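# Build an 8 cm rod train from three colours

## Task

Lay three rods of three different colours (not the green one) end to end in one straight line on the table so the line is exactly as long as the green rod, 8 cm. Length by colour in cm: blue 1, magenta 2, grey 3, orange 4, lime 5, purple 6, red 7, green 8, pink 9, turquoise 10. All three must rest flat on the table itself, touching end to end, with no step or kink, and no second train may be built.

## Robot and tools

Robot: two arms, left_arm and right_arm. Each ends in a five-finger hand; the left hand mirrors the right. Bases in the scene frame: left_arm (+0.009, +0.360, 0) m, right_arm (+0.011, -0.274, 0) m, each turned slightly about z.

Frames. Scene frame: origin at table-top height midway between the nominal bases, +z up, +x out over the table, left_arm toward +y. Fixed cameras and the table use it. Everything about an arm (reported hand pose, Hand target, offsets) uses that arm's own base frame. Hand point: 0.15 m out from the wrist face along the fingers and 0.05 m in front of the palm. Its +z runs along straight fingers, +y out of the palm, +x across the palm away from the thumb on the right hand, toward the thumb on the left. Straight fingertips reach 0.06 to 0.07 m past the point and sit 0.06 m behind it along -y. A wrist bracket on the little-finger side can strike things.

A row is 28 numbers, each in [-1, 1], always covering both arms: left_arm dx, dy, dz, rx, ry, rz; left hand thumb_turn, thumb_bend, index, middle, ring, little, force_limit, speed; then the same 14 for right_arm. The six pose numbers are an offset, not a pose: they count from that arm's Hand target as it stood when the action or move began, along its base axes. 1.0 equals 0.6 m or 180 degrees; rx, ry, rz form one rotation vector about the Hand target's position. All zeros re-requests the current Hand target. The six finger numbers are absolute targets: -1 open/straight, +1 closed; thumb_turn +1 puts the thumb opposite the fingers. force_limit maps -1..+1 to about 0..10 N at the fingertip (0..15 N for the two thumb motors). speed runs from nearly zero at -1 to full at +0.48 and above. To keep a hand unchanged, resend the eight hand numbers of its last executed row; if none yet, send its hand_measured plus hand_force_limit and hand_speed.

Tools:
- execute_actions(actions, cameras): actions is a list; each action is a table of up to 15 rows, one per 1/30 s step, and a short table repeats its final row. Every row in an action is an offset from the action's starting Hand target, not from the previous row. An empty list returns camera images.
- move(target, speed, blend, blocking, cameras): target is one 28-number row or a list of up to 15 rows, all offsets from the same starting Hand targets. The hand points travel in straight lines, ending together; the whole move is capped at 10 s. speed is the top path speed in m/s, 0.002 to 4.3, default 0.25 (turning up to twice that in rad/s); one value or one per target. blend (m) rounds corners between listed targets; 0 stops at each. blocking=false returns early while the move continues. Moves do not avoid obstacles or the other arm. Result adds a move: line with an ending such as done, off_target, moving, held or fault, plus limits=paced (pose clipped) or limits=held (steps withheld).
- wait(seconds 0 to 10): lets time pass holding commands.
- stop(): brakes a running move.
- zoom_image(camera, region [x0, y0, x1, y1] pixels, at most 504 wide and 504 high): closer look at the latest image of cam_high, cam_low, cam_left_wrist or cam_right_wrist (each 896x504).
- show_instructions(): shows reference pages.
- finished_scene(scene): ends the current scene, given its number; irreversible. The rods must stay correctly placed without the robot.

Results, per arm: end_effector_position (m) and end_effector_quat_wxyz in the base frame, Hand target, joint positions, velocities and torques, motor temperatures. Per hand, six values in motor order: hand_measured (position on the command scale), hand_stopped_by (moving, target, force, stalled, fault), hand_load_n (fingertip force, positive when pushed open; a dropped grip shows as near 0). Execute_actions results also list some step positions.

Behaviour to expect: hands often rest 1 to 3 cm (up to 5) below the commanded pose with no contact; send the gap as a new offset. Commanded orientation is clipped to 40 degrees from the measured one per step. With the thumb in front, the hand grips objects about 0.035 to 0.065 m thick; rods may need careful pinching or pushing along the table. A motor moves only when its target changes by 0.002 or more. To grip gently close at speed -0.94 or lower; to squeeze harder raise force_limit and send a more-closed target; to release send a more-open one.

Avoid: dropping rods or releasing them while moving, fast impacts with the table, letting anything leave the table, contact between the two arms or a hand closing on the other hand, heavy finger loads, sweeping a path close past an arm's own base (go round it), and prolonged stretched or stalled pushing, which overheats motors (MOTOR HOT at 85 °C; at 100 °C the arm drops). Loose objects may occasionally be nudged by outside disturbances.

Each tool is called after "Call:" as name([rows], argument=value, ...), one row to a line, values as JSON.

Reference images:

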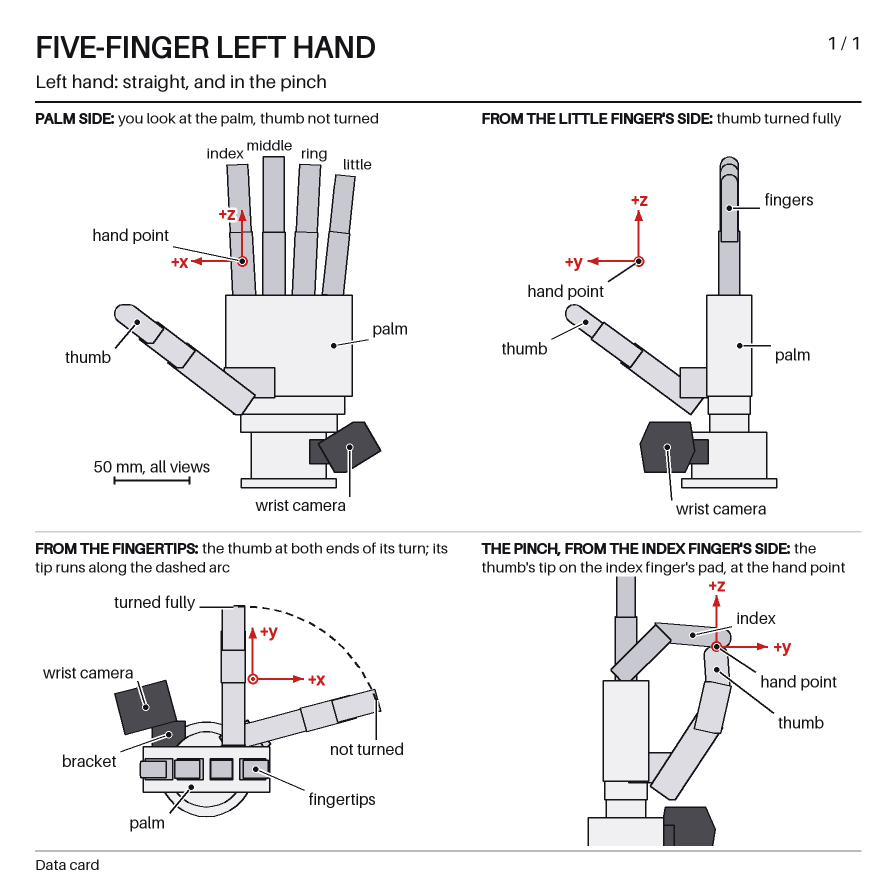

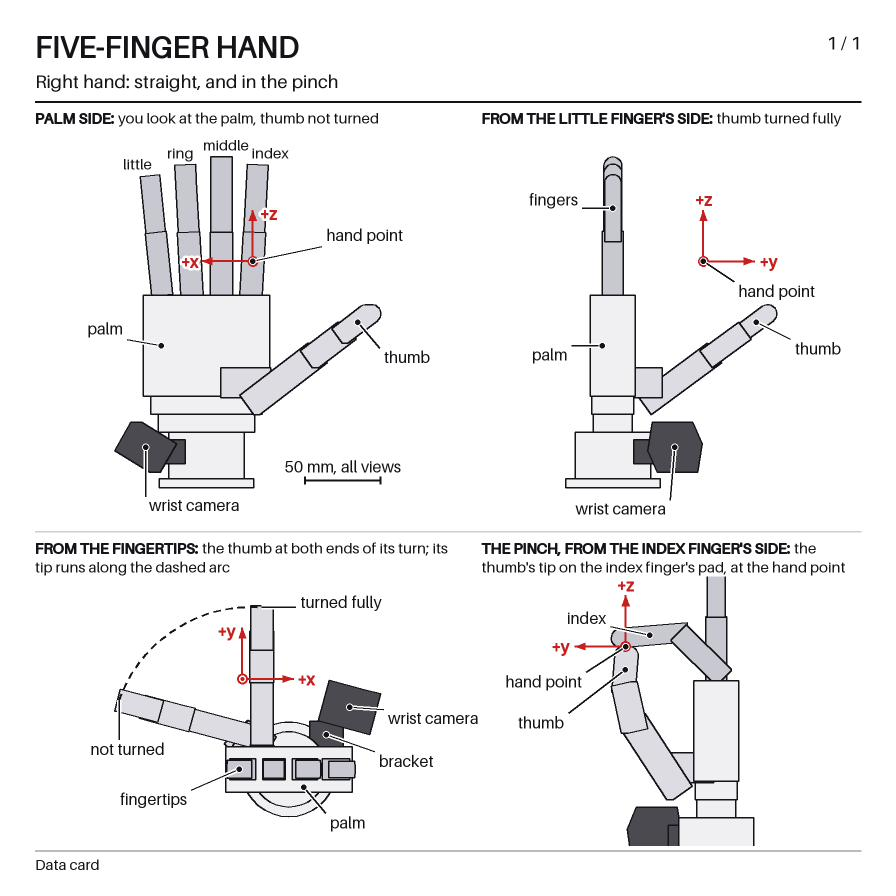

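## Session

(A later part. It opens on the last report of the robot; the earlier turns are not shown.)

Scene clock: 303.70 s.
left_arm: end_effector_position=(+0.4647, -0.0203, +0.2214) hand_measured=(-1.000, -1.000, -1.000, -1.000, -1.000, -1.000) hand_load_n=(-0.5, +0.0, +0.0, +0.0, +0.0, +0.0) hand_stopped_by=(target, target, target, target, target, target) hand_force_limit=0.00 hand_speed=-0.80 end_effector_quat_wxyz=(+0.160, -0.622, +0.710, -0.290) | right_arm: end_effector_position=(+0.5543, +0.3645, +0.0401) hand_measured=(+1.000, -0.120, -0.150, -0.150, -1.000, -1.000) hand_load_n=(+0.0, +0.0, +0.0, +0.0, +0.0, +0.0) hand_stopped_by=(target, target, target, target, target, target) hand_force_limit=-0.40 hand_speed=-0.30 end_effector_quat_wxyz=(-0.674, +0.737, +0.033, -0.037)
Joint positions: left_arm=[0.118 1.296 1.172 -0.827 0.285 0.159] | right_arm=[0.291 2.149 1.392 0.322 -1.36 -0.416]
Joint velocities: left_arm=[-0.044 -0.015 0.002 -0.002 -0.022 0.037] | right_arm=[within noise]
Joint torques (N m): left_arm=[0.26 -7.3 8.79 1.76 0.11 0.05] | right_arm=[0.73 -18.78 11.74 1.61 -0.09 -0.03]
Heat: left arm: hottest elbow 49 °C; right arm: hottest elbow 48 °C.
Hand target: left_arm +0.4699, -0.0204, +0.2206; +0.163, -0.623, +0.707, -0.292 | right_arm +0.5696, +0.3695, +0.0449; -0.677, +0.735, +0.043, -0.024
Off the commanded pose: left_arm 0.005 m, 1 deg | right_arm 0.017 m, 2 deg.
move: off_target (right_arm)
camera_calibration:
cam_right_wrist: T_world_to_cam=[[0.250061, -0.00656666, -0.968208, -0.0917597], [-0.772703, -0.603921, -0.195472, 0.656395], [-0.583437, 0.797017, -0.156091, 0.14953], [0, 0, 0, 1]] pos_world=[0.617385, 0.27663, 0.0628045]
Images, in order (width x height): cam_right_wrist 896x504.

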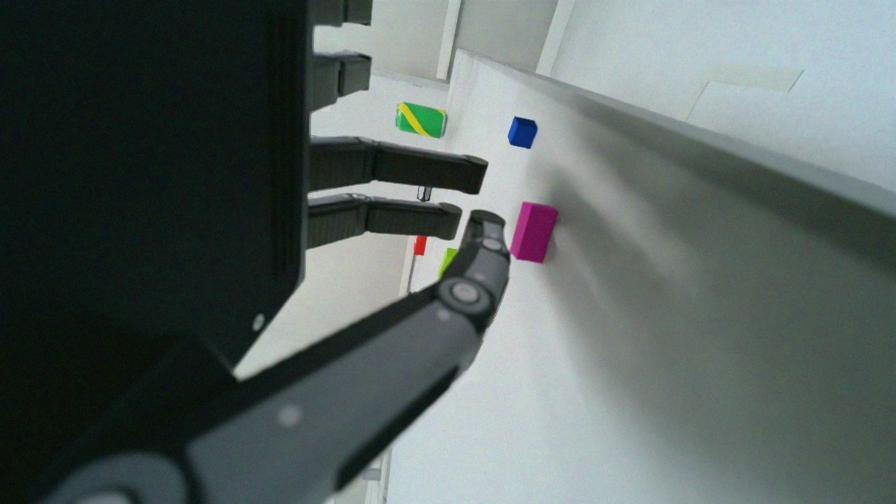

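Call:
move(target=[0, 0, 0, 0, 0, 0, -1, -1, -1, -1, -1, -1, 0.0, -0.8, -0.005, 0.01, -0.025, 0, 0, 0.0, 1, -0.12, -0.15, -0.15, -1, -1, -0.4, -0.3], cameras=["cam_right_wrist"], speed=0.08)

Call:
zoom_image(camera="cam_right_wrist", region=[380, 120, 600, 300])

Scene clock: 308.97 s.
left_arm: end_effector_position=(+0.4647, -0.0203, +0.2214) hand_measured=(-1.000, -1.000, -1.000, -1.000, -1.000, -1.000) hand_load_n=(+0.0, +0.0, +0.0, +0.0, +0.0, +0.0) hand_stopped_by=(target, target, target, target, target, target) hand_force_limit=0.00 hand_speed=-0.80 end_effector_quat_wxyz=(+0.160, -0.622, +0.710, -0.290) | right_arm: end_effector_position=(+0.5562, +0.3657, +0.0257) hand_measured=(+1.000, -0.120, -0.150, -0.150, -1.000, -1.000) hand_load_n=(+0.0, +0.0, +0.0, +0.0, -0.5, +0.0) hand_stopped_by=(target, target, target, target, target, target) hand_force_limit=-0.40 hand_speed=-0.30 end_effector_quat_wxyz=(-0.674, +0.738, +0.032, -0.033)
Joint positions: left_arm=[0.118 1.296 1.172 -0.827 0.285 0.159] | right_arm=[0.292 2.175 1.392 0.356 -1.351 -0.413]
Joint torques (N m): left_arm=[0.67 -7.18 8.79 1.77 0.12 0.05] | right_arm=[1.44 -19.14 11.04 2.09 -0.07 0.09]
Heat: left arm: hottest elbow 49 °C; right arm: hottest elbow 49 °C.
Hand target: left_arm +0.4699, -0.0204, +0.2206; +0.163, -0.623, +0.707, -0.292 | right_arm +0.5667, +0.3755, +0.0301; -0.677, +0.735, +0.043, -0.024
Off the commanded pose: left_arm 0.005 m, 1 deg | right_arm 0.015 m, 2 deg.
move: off_target (right_arm)
camera_calibration:
cam_right_wrist: T_world_to_cam=[[0.254079, -0.010277, -0.967129, -0.107021], [-0.776142, -0.598817, -0.19754, 0.655912], [-0.577103, 0.80082, -0.160123, 0.1425], [0, 0, 0, 1]] pos_world=[0.618509, 0.277555, 0.048883]
Images, in order (width x height): cam_right_wrist 896x504.

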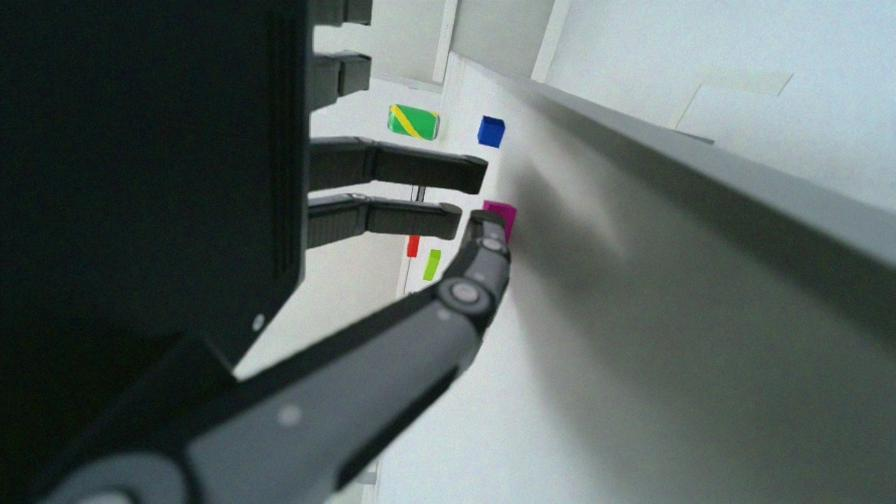

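Scaled by 2.291 from the camera's 896x504 image, which has a finer 1280x720 frame.

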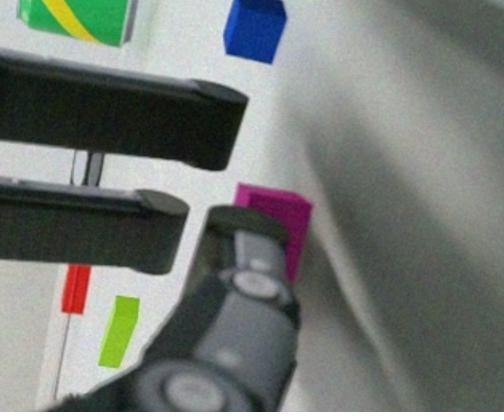

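Call:
move(target=[0, 0, 0, 0, 0, 0, -1, -1, -1, -1, -1, -1, 0.0, -0.8, -0.022, 0.005, -0.006, 0, 0, 0.0, 1, -0.12, -0.15, -0.15, -1, -1, -0.4, -0.3], cameras=["cam_right_wrist"], speed=0.08)

Call:
zoom_image(camera="cam_right_wrist", region=[380, 120, 600, 300])

Scene clock: 314.03 s.
left_arm: end_effector_position=(+0.4647, -0.0203, +0.2214) hand_measured=(-1.000, -1.000, -1.000, -1.000, -1.000, -1.000) hand_load_n=(+0.0, +0.0, +0.0, +0.0, +0.0, +0.0) hand_stopped_by=(target, target, target, target, target, target) hand_force_limit=0.00 hand_speed=-0.80 end_effector_quat_wxyz=(+0.160, -0.622, +0.710, -0.290) | right_arm: end_effector_position=(+0.5565, +0.3729, +0.0281) hand_measured=(+1.000, -0.120, -0.150, -0.150, -1.000, -1.000) hand_load_n=(+0.0, -0.5, +0.0, +0.0, -0.5, +0.0) hand_stopped_by=(target, target, target, target, target, target) hand_force_limit=-0.40 hand_speed=-0.30 end_effector_quat_wxyz=(-0.676, +0.735, +0.041, -0.023)
Joint positions: left_arm=[0.118 1.296 1.172 -0.827 0.285 0.159] | right_arm=[0.303 2.175 1.388 0.406 -1.341 -0.394]
Joint torques (N m): left_arm=[0.73 -7.41 8.77 1.81 0.11 0.05] | right_arm=[1.38 -20.01 7.39 2.07 -0.04 0.08]
Heat: left arm: hottest elbow 49 °C; right arm: hottest elbow 50 °C.
Hand target: left_arm +0.4699, -0.0204, +0.2206; +0.163, -0.623, +0.707, -0.292 | right_arm +0.5535, +0.3784, +0.0265; -0.677, +0.735, +0.043, -0.024
Off the commanded pose: left_arm 0.005 m, 1 deg | right_arm 0.007 m, 0 deg.
move: done
camera_calibration:
cam_right_wrist: T_world_to_cam=[[0.279441, -0.00233636, -0.96016, -0.122025], [-0.77048, -0.597267, -0.222784, 0.657859], [-0.572951, 0.802039, -0.168701, 0.134765], [0, 0, 0, 1]] pos_world=[0.618181, 0.284545, 0.0521318]
Images, in order (width x height): cam_right_wrist 896x504.

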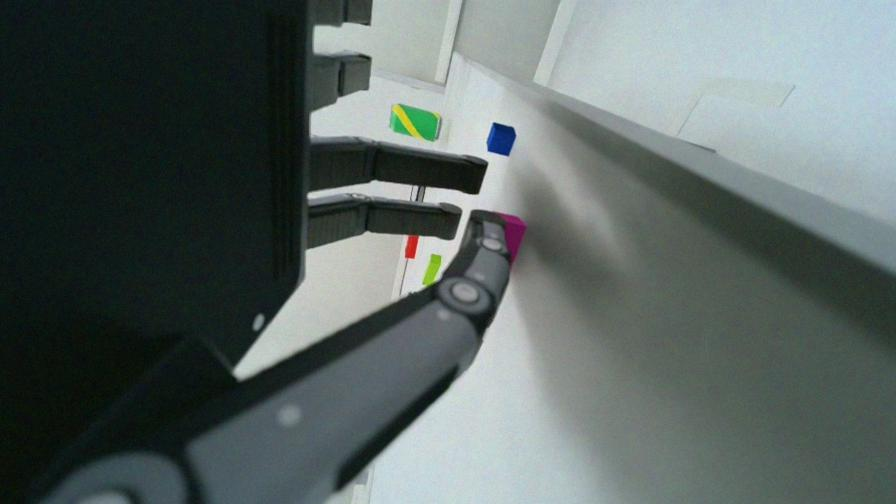

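Scaled by 2.291 from the camera's 896x504 image, which has a finer 1280x720 frame.

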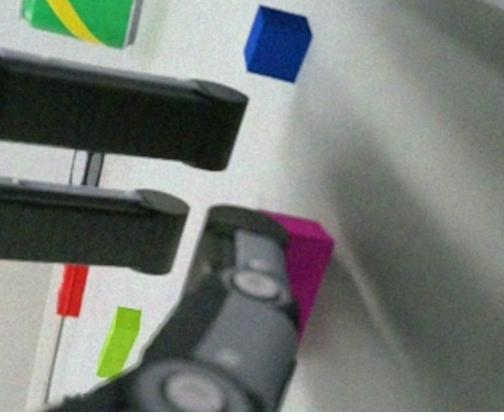

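Call:
move(target=[0, 0, 0, 0, 0, 0, -1, -1, -1, -1, -1, -1, 0.0, -0.8, -0.015, -0.013, -0.012, 0, 0, 0.0, 1, -0.12, -0.15, -0.15, -1, -1, -0.4, -0.3], cameras=["cam_right_wrist"], speed=0.08)

Call:
zoom_image(camera="cam_right_wrist", region=[380, 120, 600, 300])

Scene clock: 320.23 s.
left_arm: end_effector_position=(+0.4647, -0.0203, +0.2214) hand_measured=(-1.000, -1.000, -1.000, -1.000, -1.000, -1.000) hand_load_n=(+0.0, +0.0, +0.0, +0.0, +0.0, +0.0) hand_stopped_by=(target, target, target, target, target, target) hand_force_limit=0.00 hand_speed=-0.80 end_effector_quat_wxyz=(+0.160, -0.622, +0.710, -0.290) | right_arm: end_effector_position=(+0.5465, +0.3698, +0.0184) hand_measured=(+1.000, -0.120, -0.150, -0.150, -1.000, -1.000) hand_load_n=(-0.5, -2.0, +0.0, +0.0, +0.0, -0.5) hand_stopped_by=(target, target, target, target, target, target) hand_force_limit=-0.40 hand_speed=-0.30 end_effector_quat_wxyz=(-0.675, +0.736, +0.037, -0.027)
Joint positions: left_arm=[0.118 1.296 1.172 -0.827 0.285 0.159] | right_arm=[0.303 2.175 1.355 0.428 -1.342 -0.393]
Joint torques (N m): left_arm=[0.26 -7.3 8.75 1.84 0.09 0.07] | right_arm=[0.73 -20.31 6.75 1.96 -0.29 -0.05]
Heat: left arm: hottest elbow 49 °C; right arm: hottest elbow 49 °C.
Hand target: left_arm +0.4699, -0.0204, +0.2206; +0.163, -0.623, +0.707, -0.292 | right_arm +0.5446, +0.3707, +0.0193; -0.677, +0.735, +0.043, -0.024
Off the commanded pose: left_arm 0.005 m, 1 deg | right_arm 0.002 m, 1 deg.
move: done
camera_calibration:
cam_right_wrist: T_world_to_cam=[[0.269227, -0.00522212, -0.963063, -0.121852], [-0.772584, -0.598212, -0.212734, 0.647481], [-0.575005, 0.801321, -0.165089, 0.131218], [0, 0, 0, 1]] pos_world=[0.60849, 0.281548, 0.0420534]
Images, in order (width x height): cam_right_wrist 896x504.

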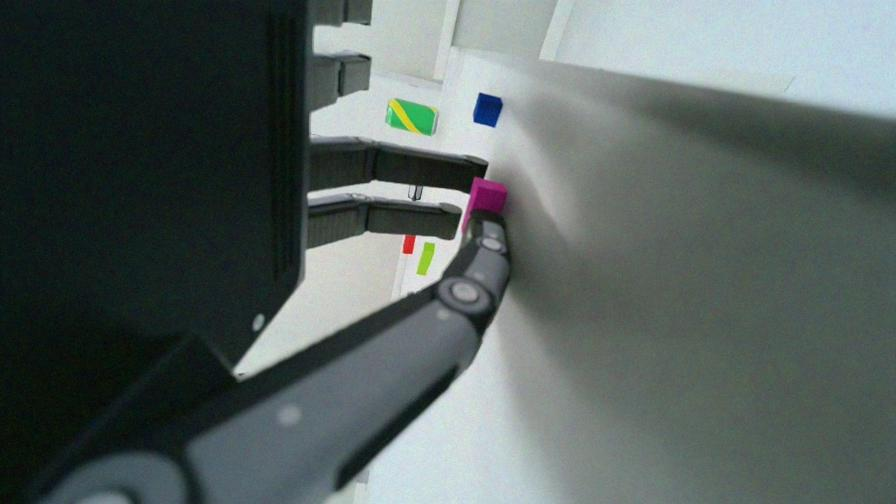

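Scaled by 2.291 from the camera's 896x504 image, which has a finer 1280x720 frame.

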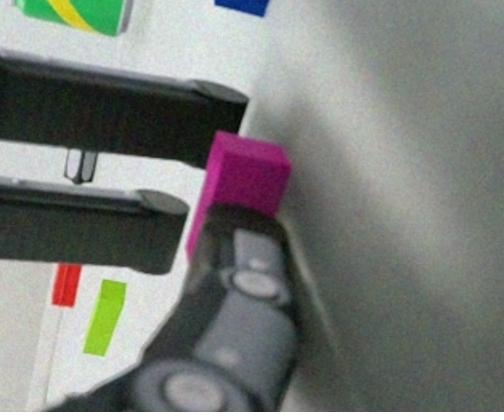

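Call:
move(target=[0, 0, 0, 0, 0, 0, -1, -1, -1, -1, -1, -1, 0.0, -0.8, 0.0, 0.0, 0.0, 0, 0, 0.0, 1, -0.12, 0.45, 0.45, -1, -1, -0.4, -0.94], cameras=["cam_right_wrist"], speed=0.08)

Call:
zoom_image(camera="cam_right_wrist", region=[380, 120, 600, 300])

Scene clock: 326.17 s.
left_arm: end_effector_position=(+0.4647, -0.0203, +0.2214) hand_measured=(-1.000, -1.000, -1.000, -1.000, -1.000, -1.000) hand_load_n=(+0.0, +0.0, +0.0, +0.0, +0.0, +0.0) hand_stopped_by=(target, target, target, target, target, target) hand_force_limit=0.00 hand_speed=-0.80 end_effector_quat_wxyz=(+0.160, -0.622, +0.710, -0.290) | right_arm: end_effector_position=(+0.5466, +0.3700, +0.0192) hand_measured=(+1.000, -0.120, +0.250, -0.034, -1.000, -1.000) hand_load_n=(+0.0, +1.0, +5.0, +2.5, -0.5, +0.0) hand_stopped_by=(target, target, force, force, target, target) hand_force_limit=-0.40 hand_speed=-0.94 end_effector_quat_wxyz=(-0.676, +0.735, +0.041, -0.026)
Joint positions: left_arm=[0.118 1.296 1.172 -0.827 0.285 0.159] | right_arm=[0.303 2.175 1.355 0.435 -1.345 -0.393]
Joint torques (N m): left_arm=[0.32 -7.53 8.76 1.7 0.1 0.06] | right_arm=[0.73 -20.25 6.74 1.76 -0.14 -0.03]
Heat: left arm: hottest elbow 49 °C; right arm: hottest elbow 48 °C.
Hand target: left_arm +0.4699, -0.0204, +0.2206; +0.163, -0.623, +0.707, -0.292 | right_arm +0.5446, +0.3707, +0.0193; -0.677, +0.735, +0.043, -0.024
Off the commanded pose: left_arm 0.005 m, 1 deg | right_arm 0.002 m, 0 deg.
move: done
camera_calibration:
cam_right_wrist: T_world_to_cam=[[0.275189, -0.00112114, -0.961389, -0.125895], [-0.769319, -0.599969, -0.219511, 0.646781], [-0.576558, 0.800022, -0.165968, 0.132589], [0, 0, 0, 1]] pos_world=[0.608671, 0.281834, 0.042947]
Images, in order (width x height): cam_right_wrist 896x504.

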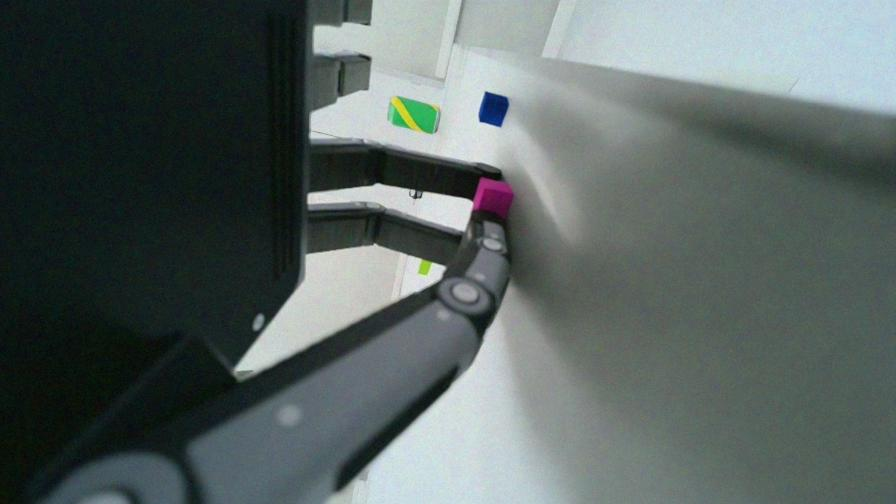

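Scaled by 2.291 from the camera's 896x504 image, which has a finer 1280x720 frame.

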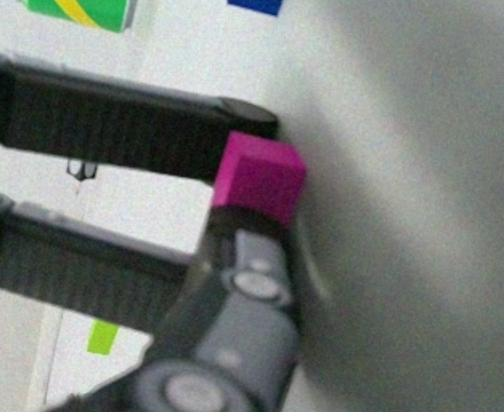

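Call:
move(target=[0, 0, 0, 0, 0, 0, -1, -1, -1, -1, -1, -1, 0.0, -0.8, 0.0, 0.0, 0.03, 0, 0, 0.0, 1, -0.12, 0.45, 0.45, -1, -1, -0.4, -0.94], cameras=["cam_right_wrist", "cam_left_wrist"], speed=0.05)

Call:
zoom_image(camera="cam_right_wrist", region=[380, 120, 600, 300])

Call:
zoom_image(camera="cam_left_wrist", region=[420, 200, 560, 320])

Scene clock: 330.90 s.
left_arm: end_effector_position=(+0.4647, -0.0203, +0.2214) hand_measured=(-1.000, -1.000, -1.000, -1.000, -1.000, -1.000) hand_load_n=(+0.0, -0.5, +0.0, -0.5, +0.0, +0.0) hand_stopped_by=(target, target, target, target, target, target) hand_force_limit=0.00 hand_speed=-0.80 end_effector_quat_wxyz=(+0.160, -0.622, +0.710, -0.290) | right_arm: end_effector_position=(+0.5439, +0.3691, +0.0208) hand_measured=(+1.000, -0.120, +0.250, -0.032, -1.000, -1.000) hand_load_n=(+0.0, +1.0, +5.0, +0.0, +0.0, +0.0) hand_stopped_by=(target, target, force, force, target, target) hand_force_limit=-0.40 hand_speed=-0.94 end_effector_quat_wxyz=(-0.675, +0.736, +0.037, -0.030)
Joint positions: left_arm=[0.118 1.296 1.172 -0.827 0.285 0.159] | right_arm=[0.303 2.168 1.349 0.423 -1.345 -0.393]
Joint torques (N m): left_arm=[0.79 -7.71 8.76 1.78 0.1 0.04] | right_arm=[0.73 -22.42 7.21 1.1 -0.15 0]
Heat: left arm: hottest elbow 48 °C; right arm: hottest elbow 48 °C.
Hand target: left_arm +0.4699, -0.0204, +0.2206; +0.163, -0.623, +0.707, -0.292 | right_arm +0.5445, +0.3707, +0.0372; -0.677, +0.735, +0.043, -0.024
Off the commanded pose: left_arm 0.005 m, 1 deg | right_arm 0.017 m, 1 deg.
move: off_target (right_arm)
camera_calibration:
cam_left_wrist: T_world_to_cam=[[0.72153, -0.245318, 0.647467, -0.490578], [-0.604479, -0.6792, 0.416283, 0.169992], [0.337638, -0.691741, -0.638353, 0.0843941], [0, 0, 0, 1]] pos_world=[0.428229, 0.05349, 0.300741]
cam_right_wrist: T_world_to_cam=[[0.265029, -0.0043406, -0.964231, -0.116875], [-0.771582, -0.600686, -0.209374, 0.645859], [-0.578291, 0.799473, -0.162548, 0.133105], [0, 0, 0, 1]] pos_world=[0.606282, 0.281037, 0.0441675]
Images, in order (width x height): cam_left_wrist 896x504, cam_right_wrist 896x504.

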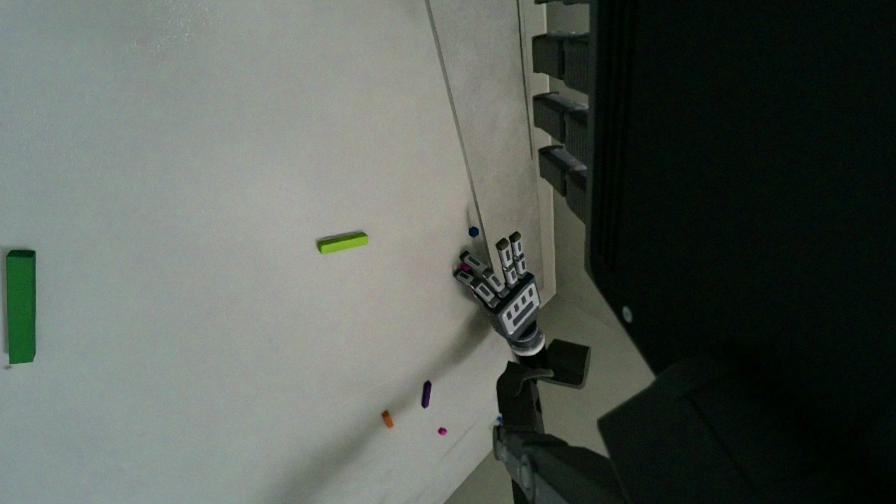

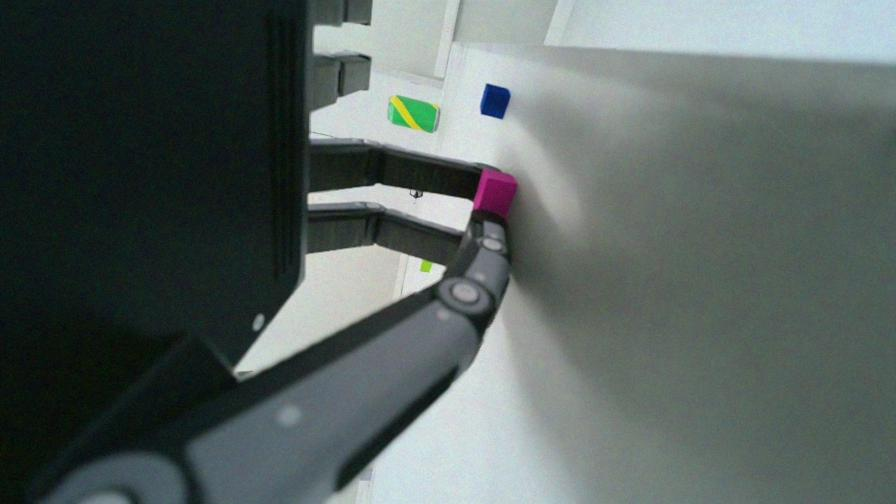

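Scaled by 2.291 from the camera's 896x504 image, which has a finer 1280x720 frame.

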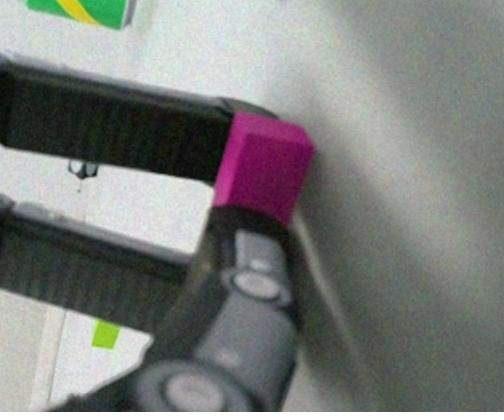

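Scaled by 3.600 from the camera's 896x504 image, which has a finer 1280x720 frame.

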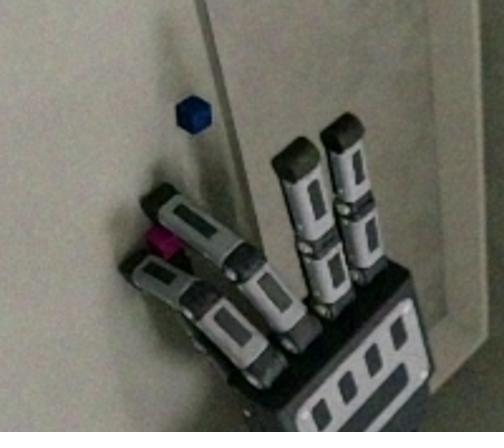

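Call:
move(target=[0, 0, 0, 0, 0, 0, -1, -1, -1, -1, -1, -1, 0.0, -0.8, 0.0, -0.01, 0.02, 0, 0, 0.0, 0.5, -0.12, -0.15, -1, -1, -1, -0.4, -0.3], cameras=["cam_right_wrist"], speed=0.08)

Call:
zoom_image(camera="cam_right_wrist", region=[380, 120, 600, 300])

Scene clock: 348.10 s.
left_arm: end_effector_position=(+0.4647, -0.0203, +0.2214) hand_measured=(-1.000, -1.000, -1.000, -1.000, -1.000, -1.000) hand_load_n=(+0.0, +0.0, +0.0, +0.0, +0.0, +0.0) hand_stopped_by=(target, target, target, target, target, target) hand_force_limit=0.00 hand_speed=-0.80 end_effector_quat_wxyz=(+0.160, -0.622, +0.710, -0.290) | right_arm: end_effector_position=(+0.5406, +0.3682, +0.0343) hand_measured=(+0.500, -0.120, -0.150, -1.000, -1.000, -1.000) hand_load_n=(+0.0, +0.0, +0.0, +0.0, +0.0, +0.0) hand_stopped_by=(target, target, target, target, target, target) hand_force_limit=-0.40 hand_speed=-0.30 end_effector_quat_wxyz=(-0.675, +0.737, +0.035, -0.035)
Joint positions: left_arm=[0.118 1.296 1.172 -0.827 0.285 0.159] | right_arm=[0.303 2.138 1.344 0.384 -1.349 -0.398]
Joint torques (N m): left_arm=[0.32 -7.36 8.87 1.73 0.09 0.05] | right_arm=[0.09 -21.95 7.54 1.11 -0.34 -0.1]
Heat: left arm: hottest elbow 48 °C; right arm: hottest elbow 46 °C.
Hand target: left_arm +0.4699, -0.0204, +0.2206; +0.163, -0.623, +0.707, -0.292 | right_arm +0.5445, +0.3647, +0.0492; -0.677, +0.735, +0.043, -0.024
Off the commanded pose: left_arm 0.005 m, 1 deg | right_arm 0.016 m, 1 deg.
move: off_target (right_arm)
camera_calibration:
cam_right_wrist: T_world_to_cam=[[0.256312, -0.00525569, -0.96658, -0.0977592], [-0.77088, -0.604393, -0.201131, 0.646313], [-0.583137, 0.796669, -0.158965, 0.137683], [0, 0, 0, 1]] pos_world=[0.603574, 0.280426, 0.0573882]
Images, in order (width x height): cam_right_wrist 896x504.

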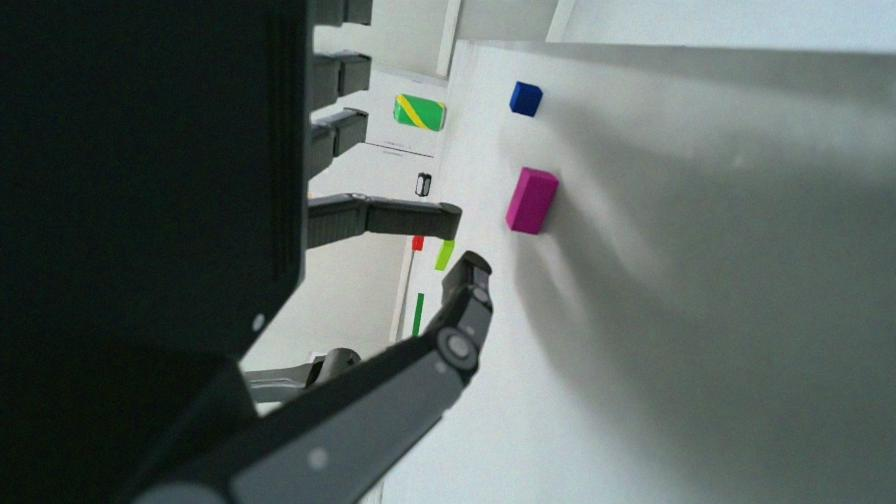

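Scaled by 2.291 from the camera's 896x504 image, which has a finer 1280x720 frame.

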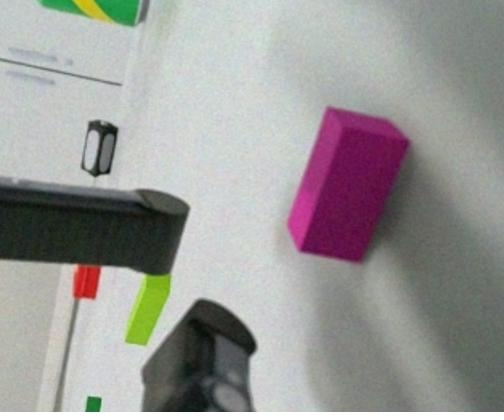

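Call:
move(target=[0, 0, 0, 0, 0, 0, -1, -1, -1, -1, -1, -1, 0.0, -0.8, 0.035, 0.02, -0.01, 0, 0, 0.01, 0.5, -0.12, -0.15, -1, -1, -1, -0.4, -0.3], cameras=["cam_right_wrist"], speed=0.08)

Call:
zoom_image(camera="cam_right_wrist", region=[380, 120, 600, 300])

Scene clock: 363.67 s.
left_arm: end_effector_position=(+0.4647, -0.0203, +0.2214) hand_measured=(-1.000, -1.000, -1.000, -1.000, -1.000, -1.000) hand_load_n=(+0.0, +0.0, +0.0, +0.0, +0.0, +0.0) hand_stopped_by=(target, target, target, target, target, target) hand_force_limit=0.00 hand_speed=-0.80 end_effector_quat_wxyz=(+0.160, -0.622, +0.710, -0.290) | right_arm: end_effector_position=(+0.5530, +0.3723, +0.0406) hand_measured=(+0.500, -0.120, -0.150, -1.000, -1.000, -1.000) hand_load_n=(+0.0, +0.0, +0.0, +0.0, +0.0, +0.0) hand_stopped_by=(target, target, target, target, target, target) hand_force_limit=-0.40 hand_speed=-0.30 end_effector_quat_wxyz=(-0.675, +0.736, +0.044, -0.042)
Joint positions: left_arm=[0.118 1.296 1.172 -0.827 0.285 0.159] | right_arm=[0.303 2.157 1.412 0.296 -1.37 -0.44]
Joint torques (N m): left_arm=[0.62 -7.36 8.79 1.77 0.11 0.05] | right_arm=[0.67 -18.67 11.74 1.1 -0.39 -0.09]
Heat: left arm: hottest elbow 48 °C; right arm: hottest shoulder 46 °C.
Hand target: left_arm +0.4699, -0.0204, +0.2206; +0.163, -0.623, +0.707, -0.292 | right_arm +0.5655, +0.3766, +0.0431; -0.676, +0.734, +0.054, -0.035
Off the commanded pose: left_arm 0.005 m, 1 deg | right_arm 0.013 m, 1 deg.
move: off_target (right_arm)
camera_calibration:
cam_right_wrist: T_world_to_cam=[[0.257685, 0.00192356, -0.966227, -0.0983275], [-0.756692, -0.621443, -0.203041, 0.65816], [-0.600846, 0.783457, -0.158681, 0.157313], [0, 0, 0, 1]] pos_world=[0.617883, 0.28595, 0.0635893]
Images, in order (width x height): cam_right_wrist 896x504.

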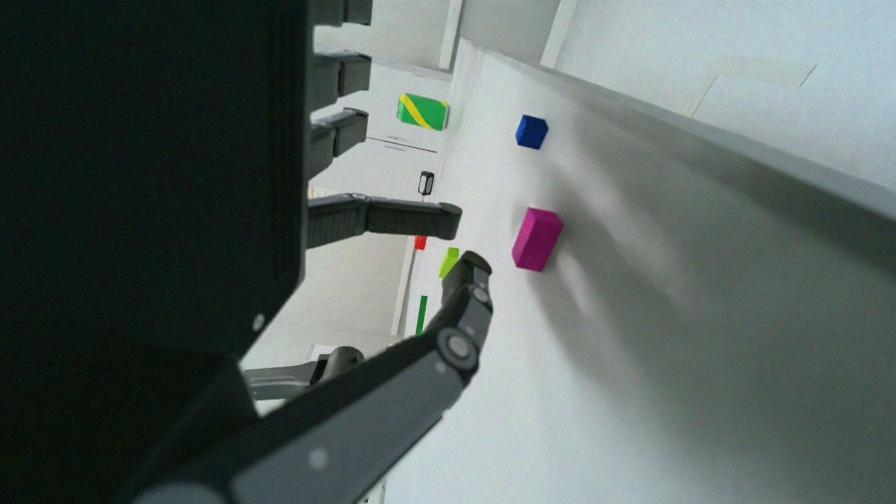

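Scaled by 2.291 from the camera's 896x504 image, which has a finer 1280x720 frame.

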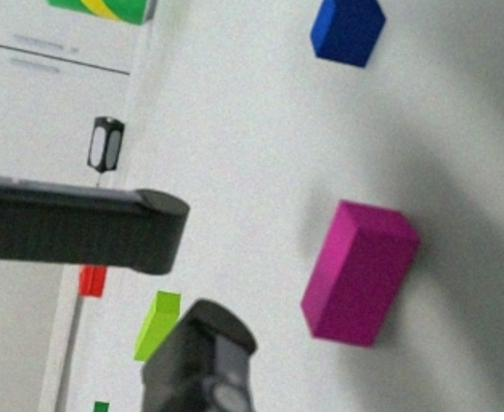

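Call:
move(target=[0, 0, 0, 0, 0, 0, -1, -1, -1, -1, -1, -1, 0.0, -0.8, 0.015, 0.012, -0.02, 0, 0, 0.0, 0.5, -0.12, -0.15, -1, -1, -1, -0.4, -0.3], cameras=["cam_right_wrist"], speed=0.08)

Call:
zoom_image(camera="cam_right_wrist", region=[380, 120, 600, 300])

Scene clock: 372.27 s.
left_arm: end_effector_position=(+0.4647, -0.0203, +0.2214) hand_measured=(-1.000, -1.000, -1.000, -1.000, -1.000, -1.000) hand_load_n=(+0.0, +0.0, +0.0, +0.0, -0.5, +0.0) hand_stopped_by=(target, target, target, target, target, target) hand_force_limit=0.00 hand_speed=-0.80 end_effector_quat_wxyz=(+0.160, -0.622, +0.710, -0.290) | right_arm: end_effector_position=(+0.5609, +0.3747, +0.0249) hand_measured=(+0.500, -0.120, -0.150, -1.000, -1.000, -1.000) hand_load_n=(+0.0, +0.0, +0.0, +0.0, +0.0, +0.5) hand_stopped_by=(target, target, target, target, target, target) hand_force_limit=-0.40 hand_speed=-0.30 end_effector_quat_wxyz=(-0.674, +0.737, +0.041, -0.045)
Joint positions: left_arm=[0.118 1.296 1.172 -0.827 0.285 0.159] | right_arm=[0.303 2.201 1.446 0.296 -1.37 -0.44]
Joint torques (N m): left_arm=[0.5 -7.36 8.76 1.85 0.11 0.06] | right_arm=[1.08 -18.96 12.05 1.5 -0.15 -0.02]
Heat: left arm: hottest elbow 48 °C; right arm: hottest shoulder 46 °C.
Hand target: left_arm +0.4699, -0.0204, +0.2206; +0.163, -0.623, +0.707, -0.292 | right_arm +0.5745, +0.3839, +0.0312; -0.676, +0.734, +0.054, -0.035
Off the commanded pose: left_arm 0.005 m, 1 deg | right_arm 0.017 m, 2 deg.
move: off_target (right_arm)
camera_calibration:
cam_right_wrist: T_world_to_cam=[[0.248559, -0.00101919, -0.968616, -0.109188], [-0.758568, -0.622043, -0.194003, 0.663525], [-0.602323, 0.782982, -0.155387, 0.158594], [0, 0, 0, 1]] pos_world=[0.625993, 0.288453, 0.0476085]
Images, in order (width x height): cam_right_wrist 896x504.

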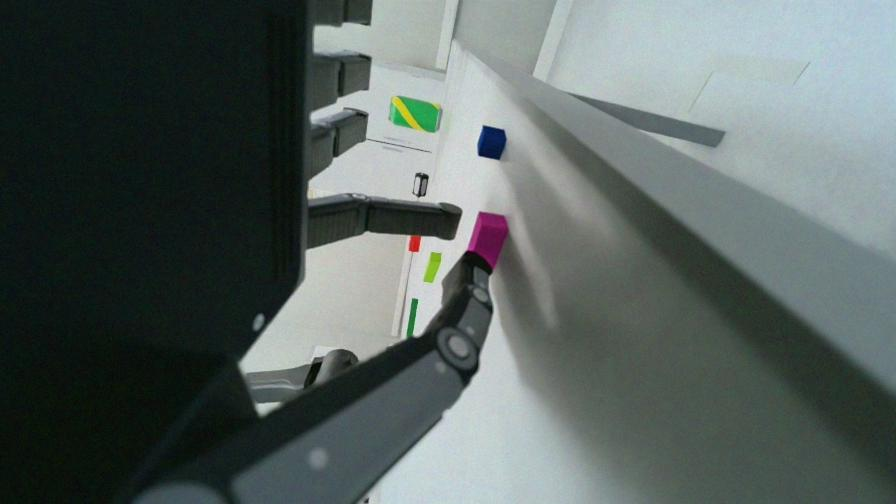

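Scaled by 2.291 from the camera's 896x504 image, which has a finer 1280x720 frame.

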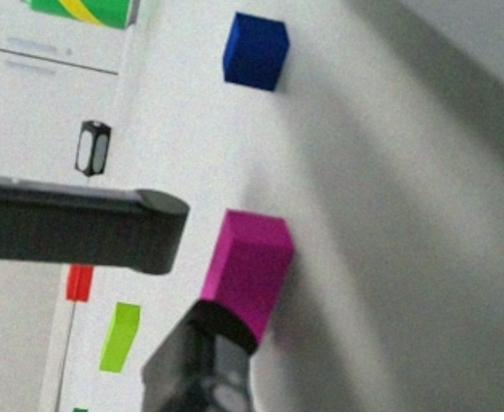

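Call:
move(target=[0, 0, 0, 0, 0, 0, -1, -1, -1, -1, -1, -1, 0.0, -0.8, 0.0, 0.002, -0.013, 0, 0, 0.0, 0.5, -0.12, -0.15, -1, -1, -1, -0.4, -0.3], cameras=["cam_right_wrist"], speed=0.08)

Call:
zoom_image(camera="cam_right_wrist", region=[380, 120, 600, 300])

Scene clock: 378.53 s.
left_arm: end_effector_position=(+0.4647, -0.0203, +0.2214) hand_measured=(-1.000, -1.000, -1.000, -1.000, -1.000, -1.000) hand_load_n=(+0.0, +0.0, +0.0, -0.5, +0.0, +0.0) hand_stopped_by=(target, target, target, target, target, target) hand_force_limit=0.00 hand_speed=-0.80 end_effector_quat_wxyz=(+0.160, -0.622, +0.710, -0.290) | right_arm: end_effector_position=(+0.5616, +0.3750, +0.0210) hand_measured=(+0.500, -0.120, -0.150, -1.000, -1.000, -1.000) hand_load_n=(+0.0, +0.0, +0.0, +0.0, +0.0, +0.0) hand_stopped_by=(target, target, target, target, target, target) hand_force_limit=-0.40 hand_speed=-0.30 end_effector_quat_wxyz=(-0.673, +0.737, +0.040, -0.047)
Joint positions: left_arm=[0.118 1.296 1.172 -0.827 0.285 0.159] | right_arm=[0.303 2.21 1.45 0.296 -1.37 -0.44]
Joint torques (N m): left_arm=[0.38 -7.59 8.81 1.81 0.08 0.05] | right_arm=[1.32 -19.08 11.81 1.99 -0.11 -0.02]
Heat: left arm: hottest elbow 48 °C; right arm: hottest shoulder 46 °C.
Hand target: left_arm +0.4699, -0.0204, +0.2206; +0.163, -0.623, +0.707, -0.292 | right_arm +0.5745, +0.3851, +0.0235; -0.676, +0.734, +0.055, -0.035
Off the commanded pose: left_arm 0.005 m, 1 deg | right_arm 0.017 m, 2 deg.
move: off_target (right_arm)
camera_calibration:
cam_right_wrist: T_world_to_cam=[[0.244248, -0.00228772, -0.96971, -0.110234], [-0.75944, -0.62227, -0.189818, 0.663897], [-0.602988, 0.782799, -0.153726, 0.158683], [0, 0, 0, 1]] pos_world=[0.626798, 0.288655, 0.0435181]
Images, in order (width x height): cam_right_wrist 896x504.

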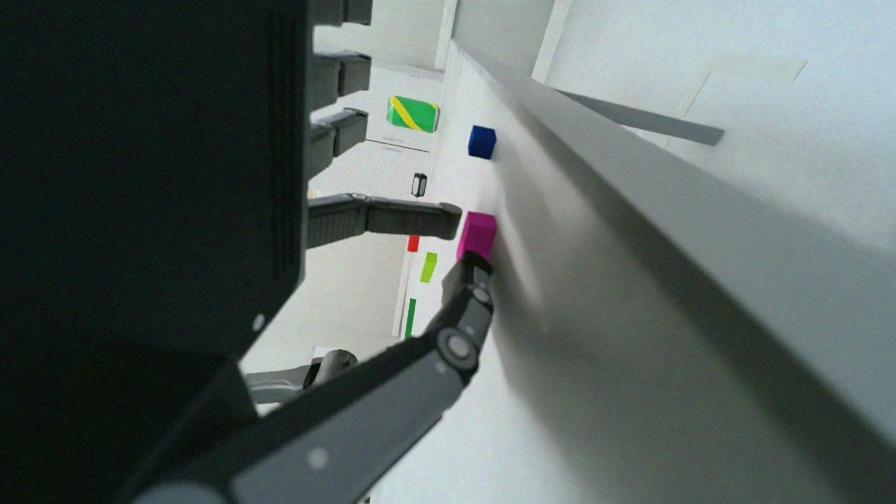

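Scaled by 2.291 from the camera's 896x504 image, which has a finer 1280x720 frame.

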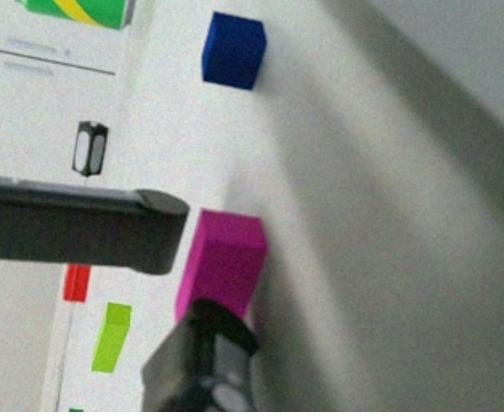

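Call:
move(target=[0, 0, 0, 0, 0, 0, -1, -1, -1, -1, -1, -1, 0.0, -0.8, 0.0, 0.002, -0.002, 0, 0, 0.0, 0.5, -0.2, 0.45, -1, -1, -1, -0.4, -0.94], cameras=["cam_right_wrist"], speed=0.08)

Call:
zoom_image(camera="cam_right_wrist", region=[380, 120, 600, 300])

Scene clock: 384.07 s.
left_arm: end_effector_position=(+0.4647, -0.0203, +0.2214) hand_measured=(-1.000, -1.000, -1.000, -1.000, -1.000, -1.000) hand_load_n=(-0.5, +0.0, +0.0, +0.0, +0.0, +0.0) hand_stopped_by=(target, target, target, target, target, target) hand_force_limit=0.00 hand_speed=-0.80 end_effector_quat_wxyz=(+0.160, -0.622, +0.710, -0.290) | right_arm: end_effector_position=(+0.5629, +0.3770, +0.0235) hand_measured=(+0.500, -0.200, +0.120, -1.000, -1.000, -1.000) hand_load_n=(+1.5, +0.0, +4.5, +0.0, +0.0, +0.0) hand_stopped_by=(target, target, force, target, target, target) hand_force_limit=-0.40 hand_speed=-0.94 end_effector_quat_wxyz=(-0.674, +0.736, +0.042, -0.046)
Joint positions: left_arm=[0.118 1.296 1.172 -0.827 0.285 0.159] | right_arm=[0.305 2.21 1.456 0.3 -1.37 -0.434]
Joint torques (N m): left_arm=[0.44 -7.24 8.75 1.74 0.11 0.05] | right_arm=[1.26 -18.78 11.43 2 -0.03 -0.04]
Heat: left arm: hottest elbow 48 °C; right arm: hottest elbow 46 °C.
Hand target: left_arm +0.4699, -0.0204, +0.2206; +0.163, -0.623, +0.707, -0.292 | right_arm +0.5745, +0.3863, +0.0222; -0.676, +0.734, +0.055, -0.035
Off the commanded pose: left_arm 0.005 m, 1 deg | right_arm 0.015 m, 2 deg.
move: off_target (right_arm)
camera_calibration:
cam_right_wrist: T_world_to_cam=[[0.248381, 0.000413524, -0.968662, -0.111579], [-0.757464, -0.623234, -0.194493, 0.66598], [-0.603783, 0.782035, -0.154486, 0.159023], [0, 0, 0, 1]] pos_world=[0.628186, 0.290746, 0.0460131]
Images, in order (width x height): cam_right_wrist 896x504.

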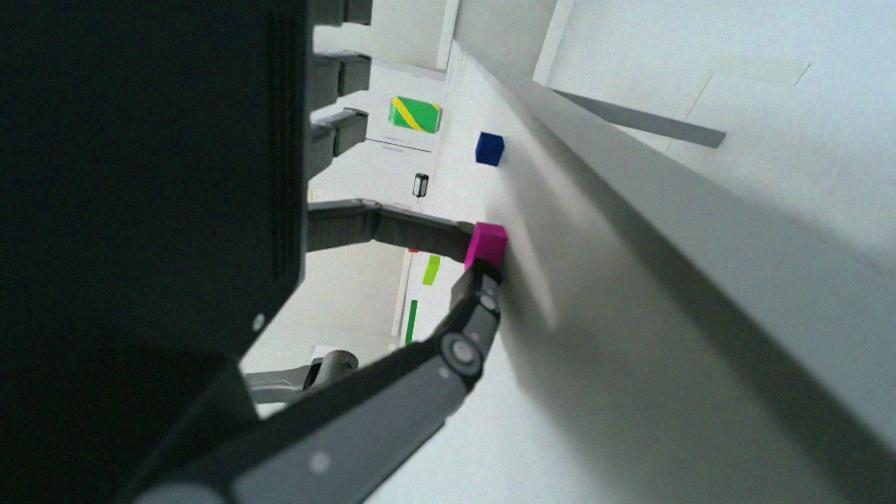

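Scaled by 2.291 from the camera's 896x504 image, which has a finer 1280x720 frame.

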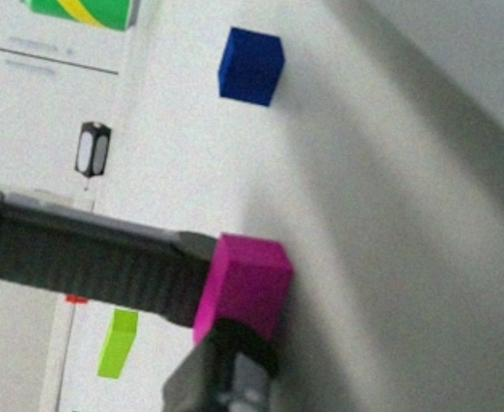

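Call:
move(target=[0, 0, 0, 0, 0, 0, -1, -1, -1, -1, -1, -1, 0.0, -0.8, 0.0, 0.0, 0.05, 0, 0, 0.0, 0.5, -0.2, 0.45, -1, -1, -1, -0.4, -0.94], cameras=["cam_right_wrist", "cam_left_wrist"], speed=0.05)

Call:
zoom_image(camera="cam_right_wrist", region=[380, 120, 600, 300])

Call:
zoom_image(camera="cam_left_wrist", region=[420, 200, 560, 320])

Scene clock: 387.57 s.
left_arm: end_effector_position=(+0.4647, -0.0203, +0.2214) hand_measured=(-1.000, -1.000, -1.000, -1.000, -1.000, -1.000) hand_load_n=(+0.0, +0.0, +0.0, +0.0, +0.0, +0.0) hand_stopped_by=(target, target, target, target, target, target) hand_force_limit=0.00 hand_speed=-0.80 end_effector_quat_wxyz=(+0.160, -0.622, +0.710, -0.290) | right_arm: end_effector_position=(+0.5617, +0.3766, +0.0243) hand_measured=(+0.500, -0.200, +0.120, -1.000, -1.000, -1.000) hand_load_n=(+0.5, +1.5, +4.0, +0.0, +0.0, +0.0) hand_stopped_by=(target, target, force, target, target, target) hand_force_limit=-0.40 hand_speed=-0.94 end_effector_quat_wxyz=(-0.673, +0.737, +0.036, -0.051)
Joint positions: left_arm=[0.118 1.296 1.172 -0.827 0.285 0.159] | right_arm=[0.305 2.207 1.457 0.282 -1.37 -0.433]
Joint torques (N m): left_arm=[0.56 -7.41 8.83 1.85 0.08 0.05] | right_arm=[1.26 -23 11.3 1.01 -0.09 0.01]
Heat: left arm: hottest elbow 48 °C; right arm: hottest elbow 46 °C.
Hand target: left_arm +0.4699, -0.0204, +0.2206; +0.163, -0.623, +0.707, -0.292 | right_arm +0.5745, +0.3863, +0.0523; -0.676, +0.734, +0.055, -0.035
Off the commanded pose: left_arm 0.005 m, 1 deg | right_arm 0.032 m, 3 deg.
move: off_target (right_arm)
camera_calibration:
cam_left_wrist: T_world_to_cam=[[0.72153, -0.245318, 0.647467, -0.490578], [-0.604479, -0.6792, 0.416283, 0.169992], [0.337638, -0.691741, -0.638353, 0.0843941], [0, 0, 0, 1]] pos_world=[0.428229, 0.05349, 0.300741]
cam_right_wrist: T_world_to_cam=[[0.233918, -0.004449, -0.972246, -0.100366], [-0.760795, -0.623476, -0.180191, 0.666617], [-0.605371, 0.78183, -0.149227, 0.159522], [0, 0, 0, 1]] pos_world=[0.627206, 0.290454, 0.0463434]
Images, in order (width x height): cam_left_wrist 896x504, cam_right_wrist 896x504.

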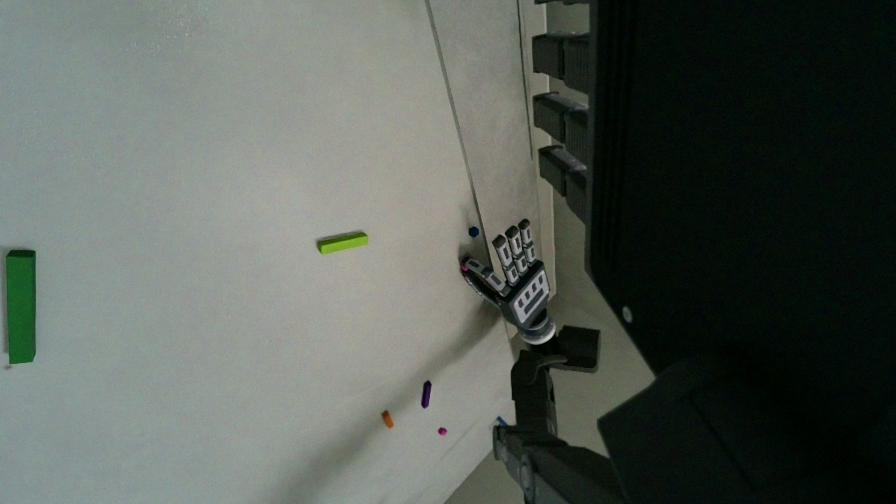

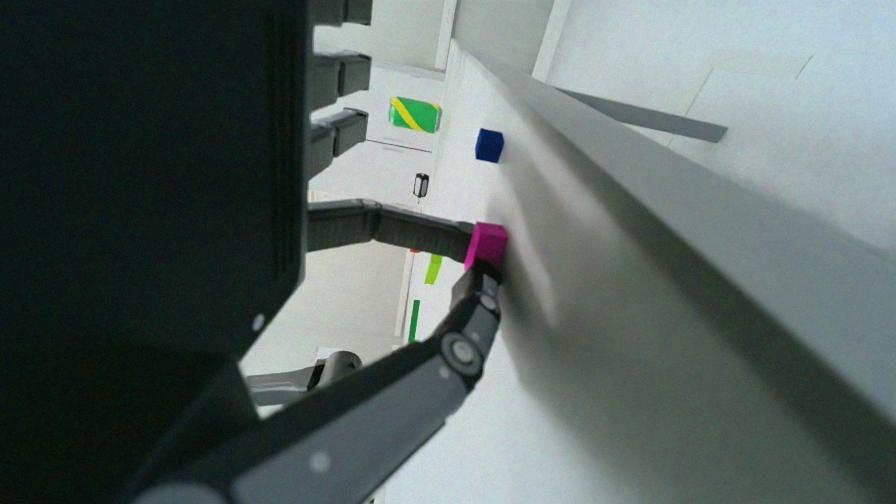

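Scaled by 2.291 from the camera's 896x504 image, which has a finer 1280x720 frame.

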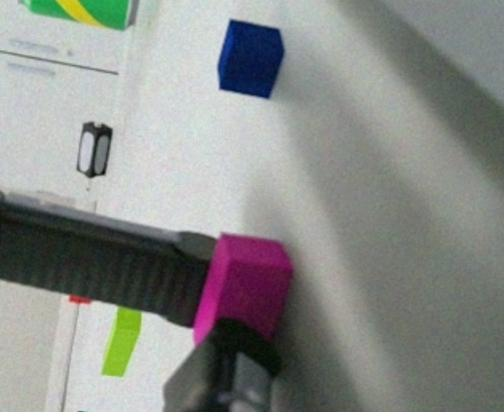

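Scaled by 3.600 from the camera's 896x504 image, which has a finer 1280x720 frame.

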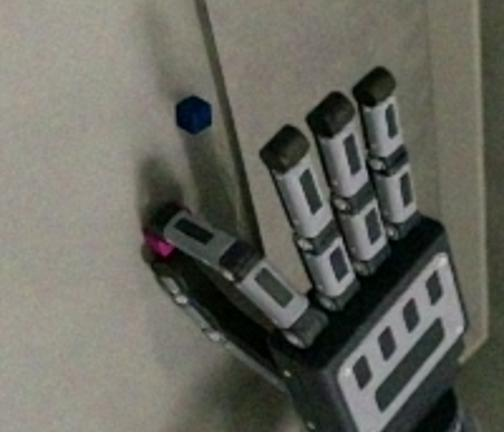

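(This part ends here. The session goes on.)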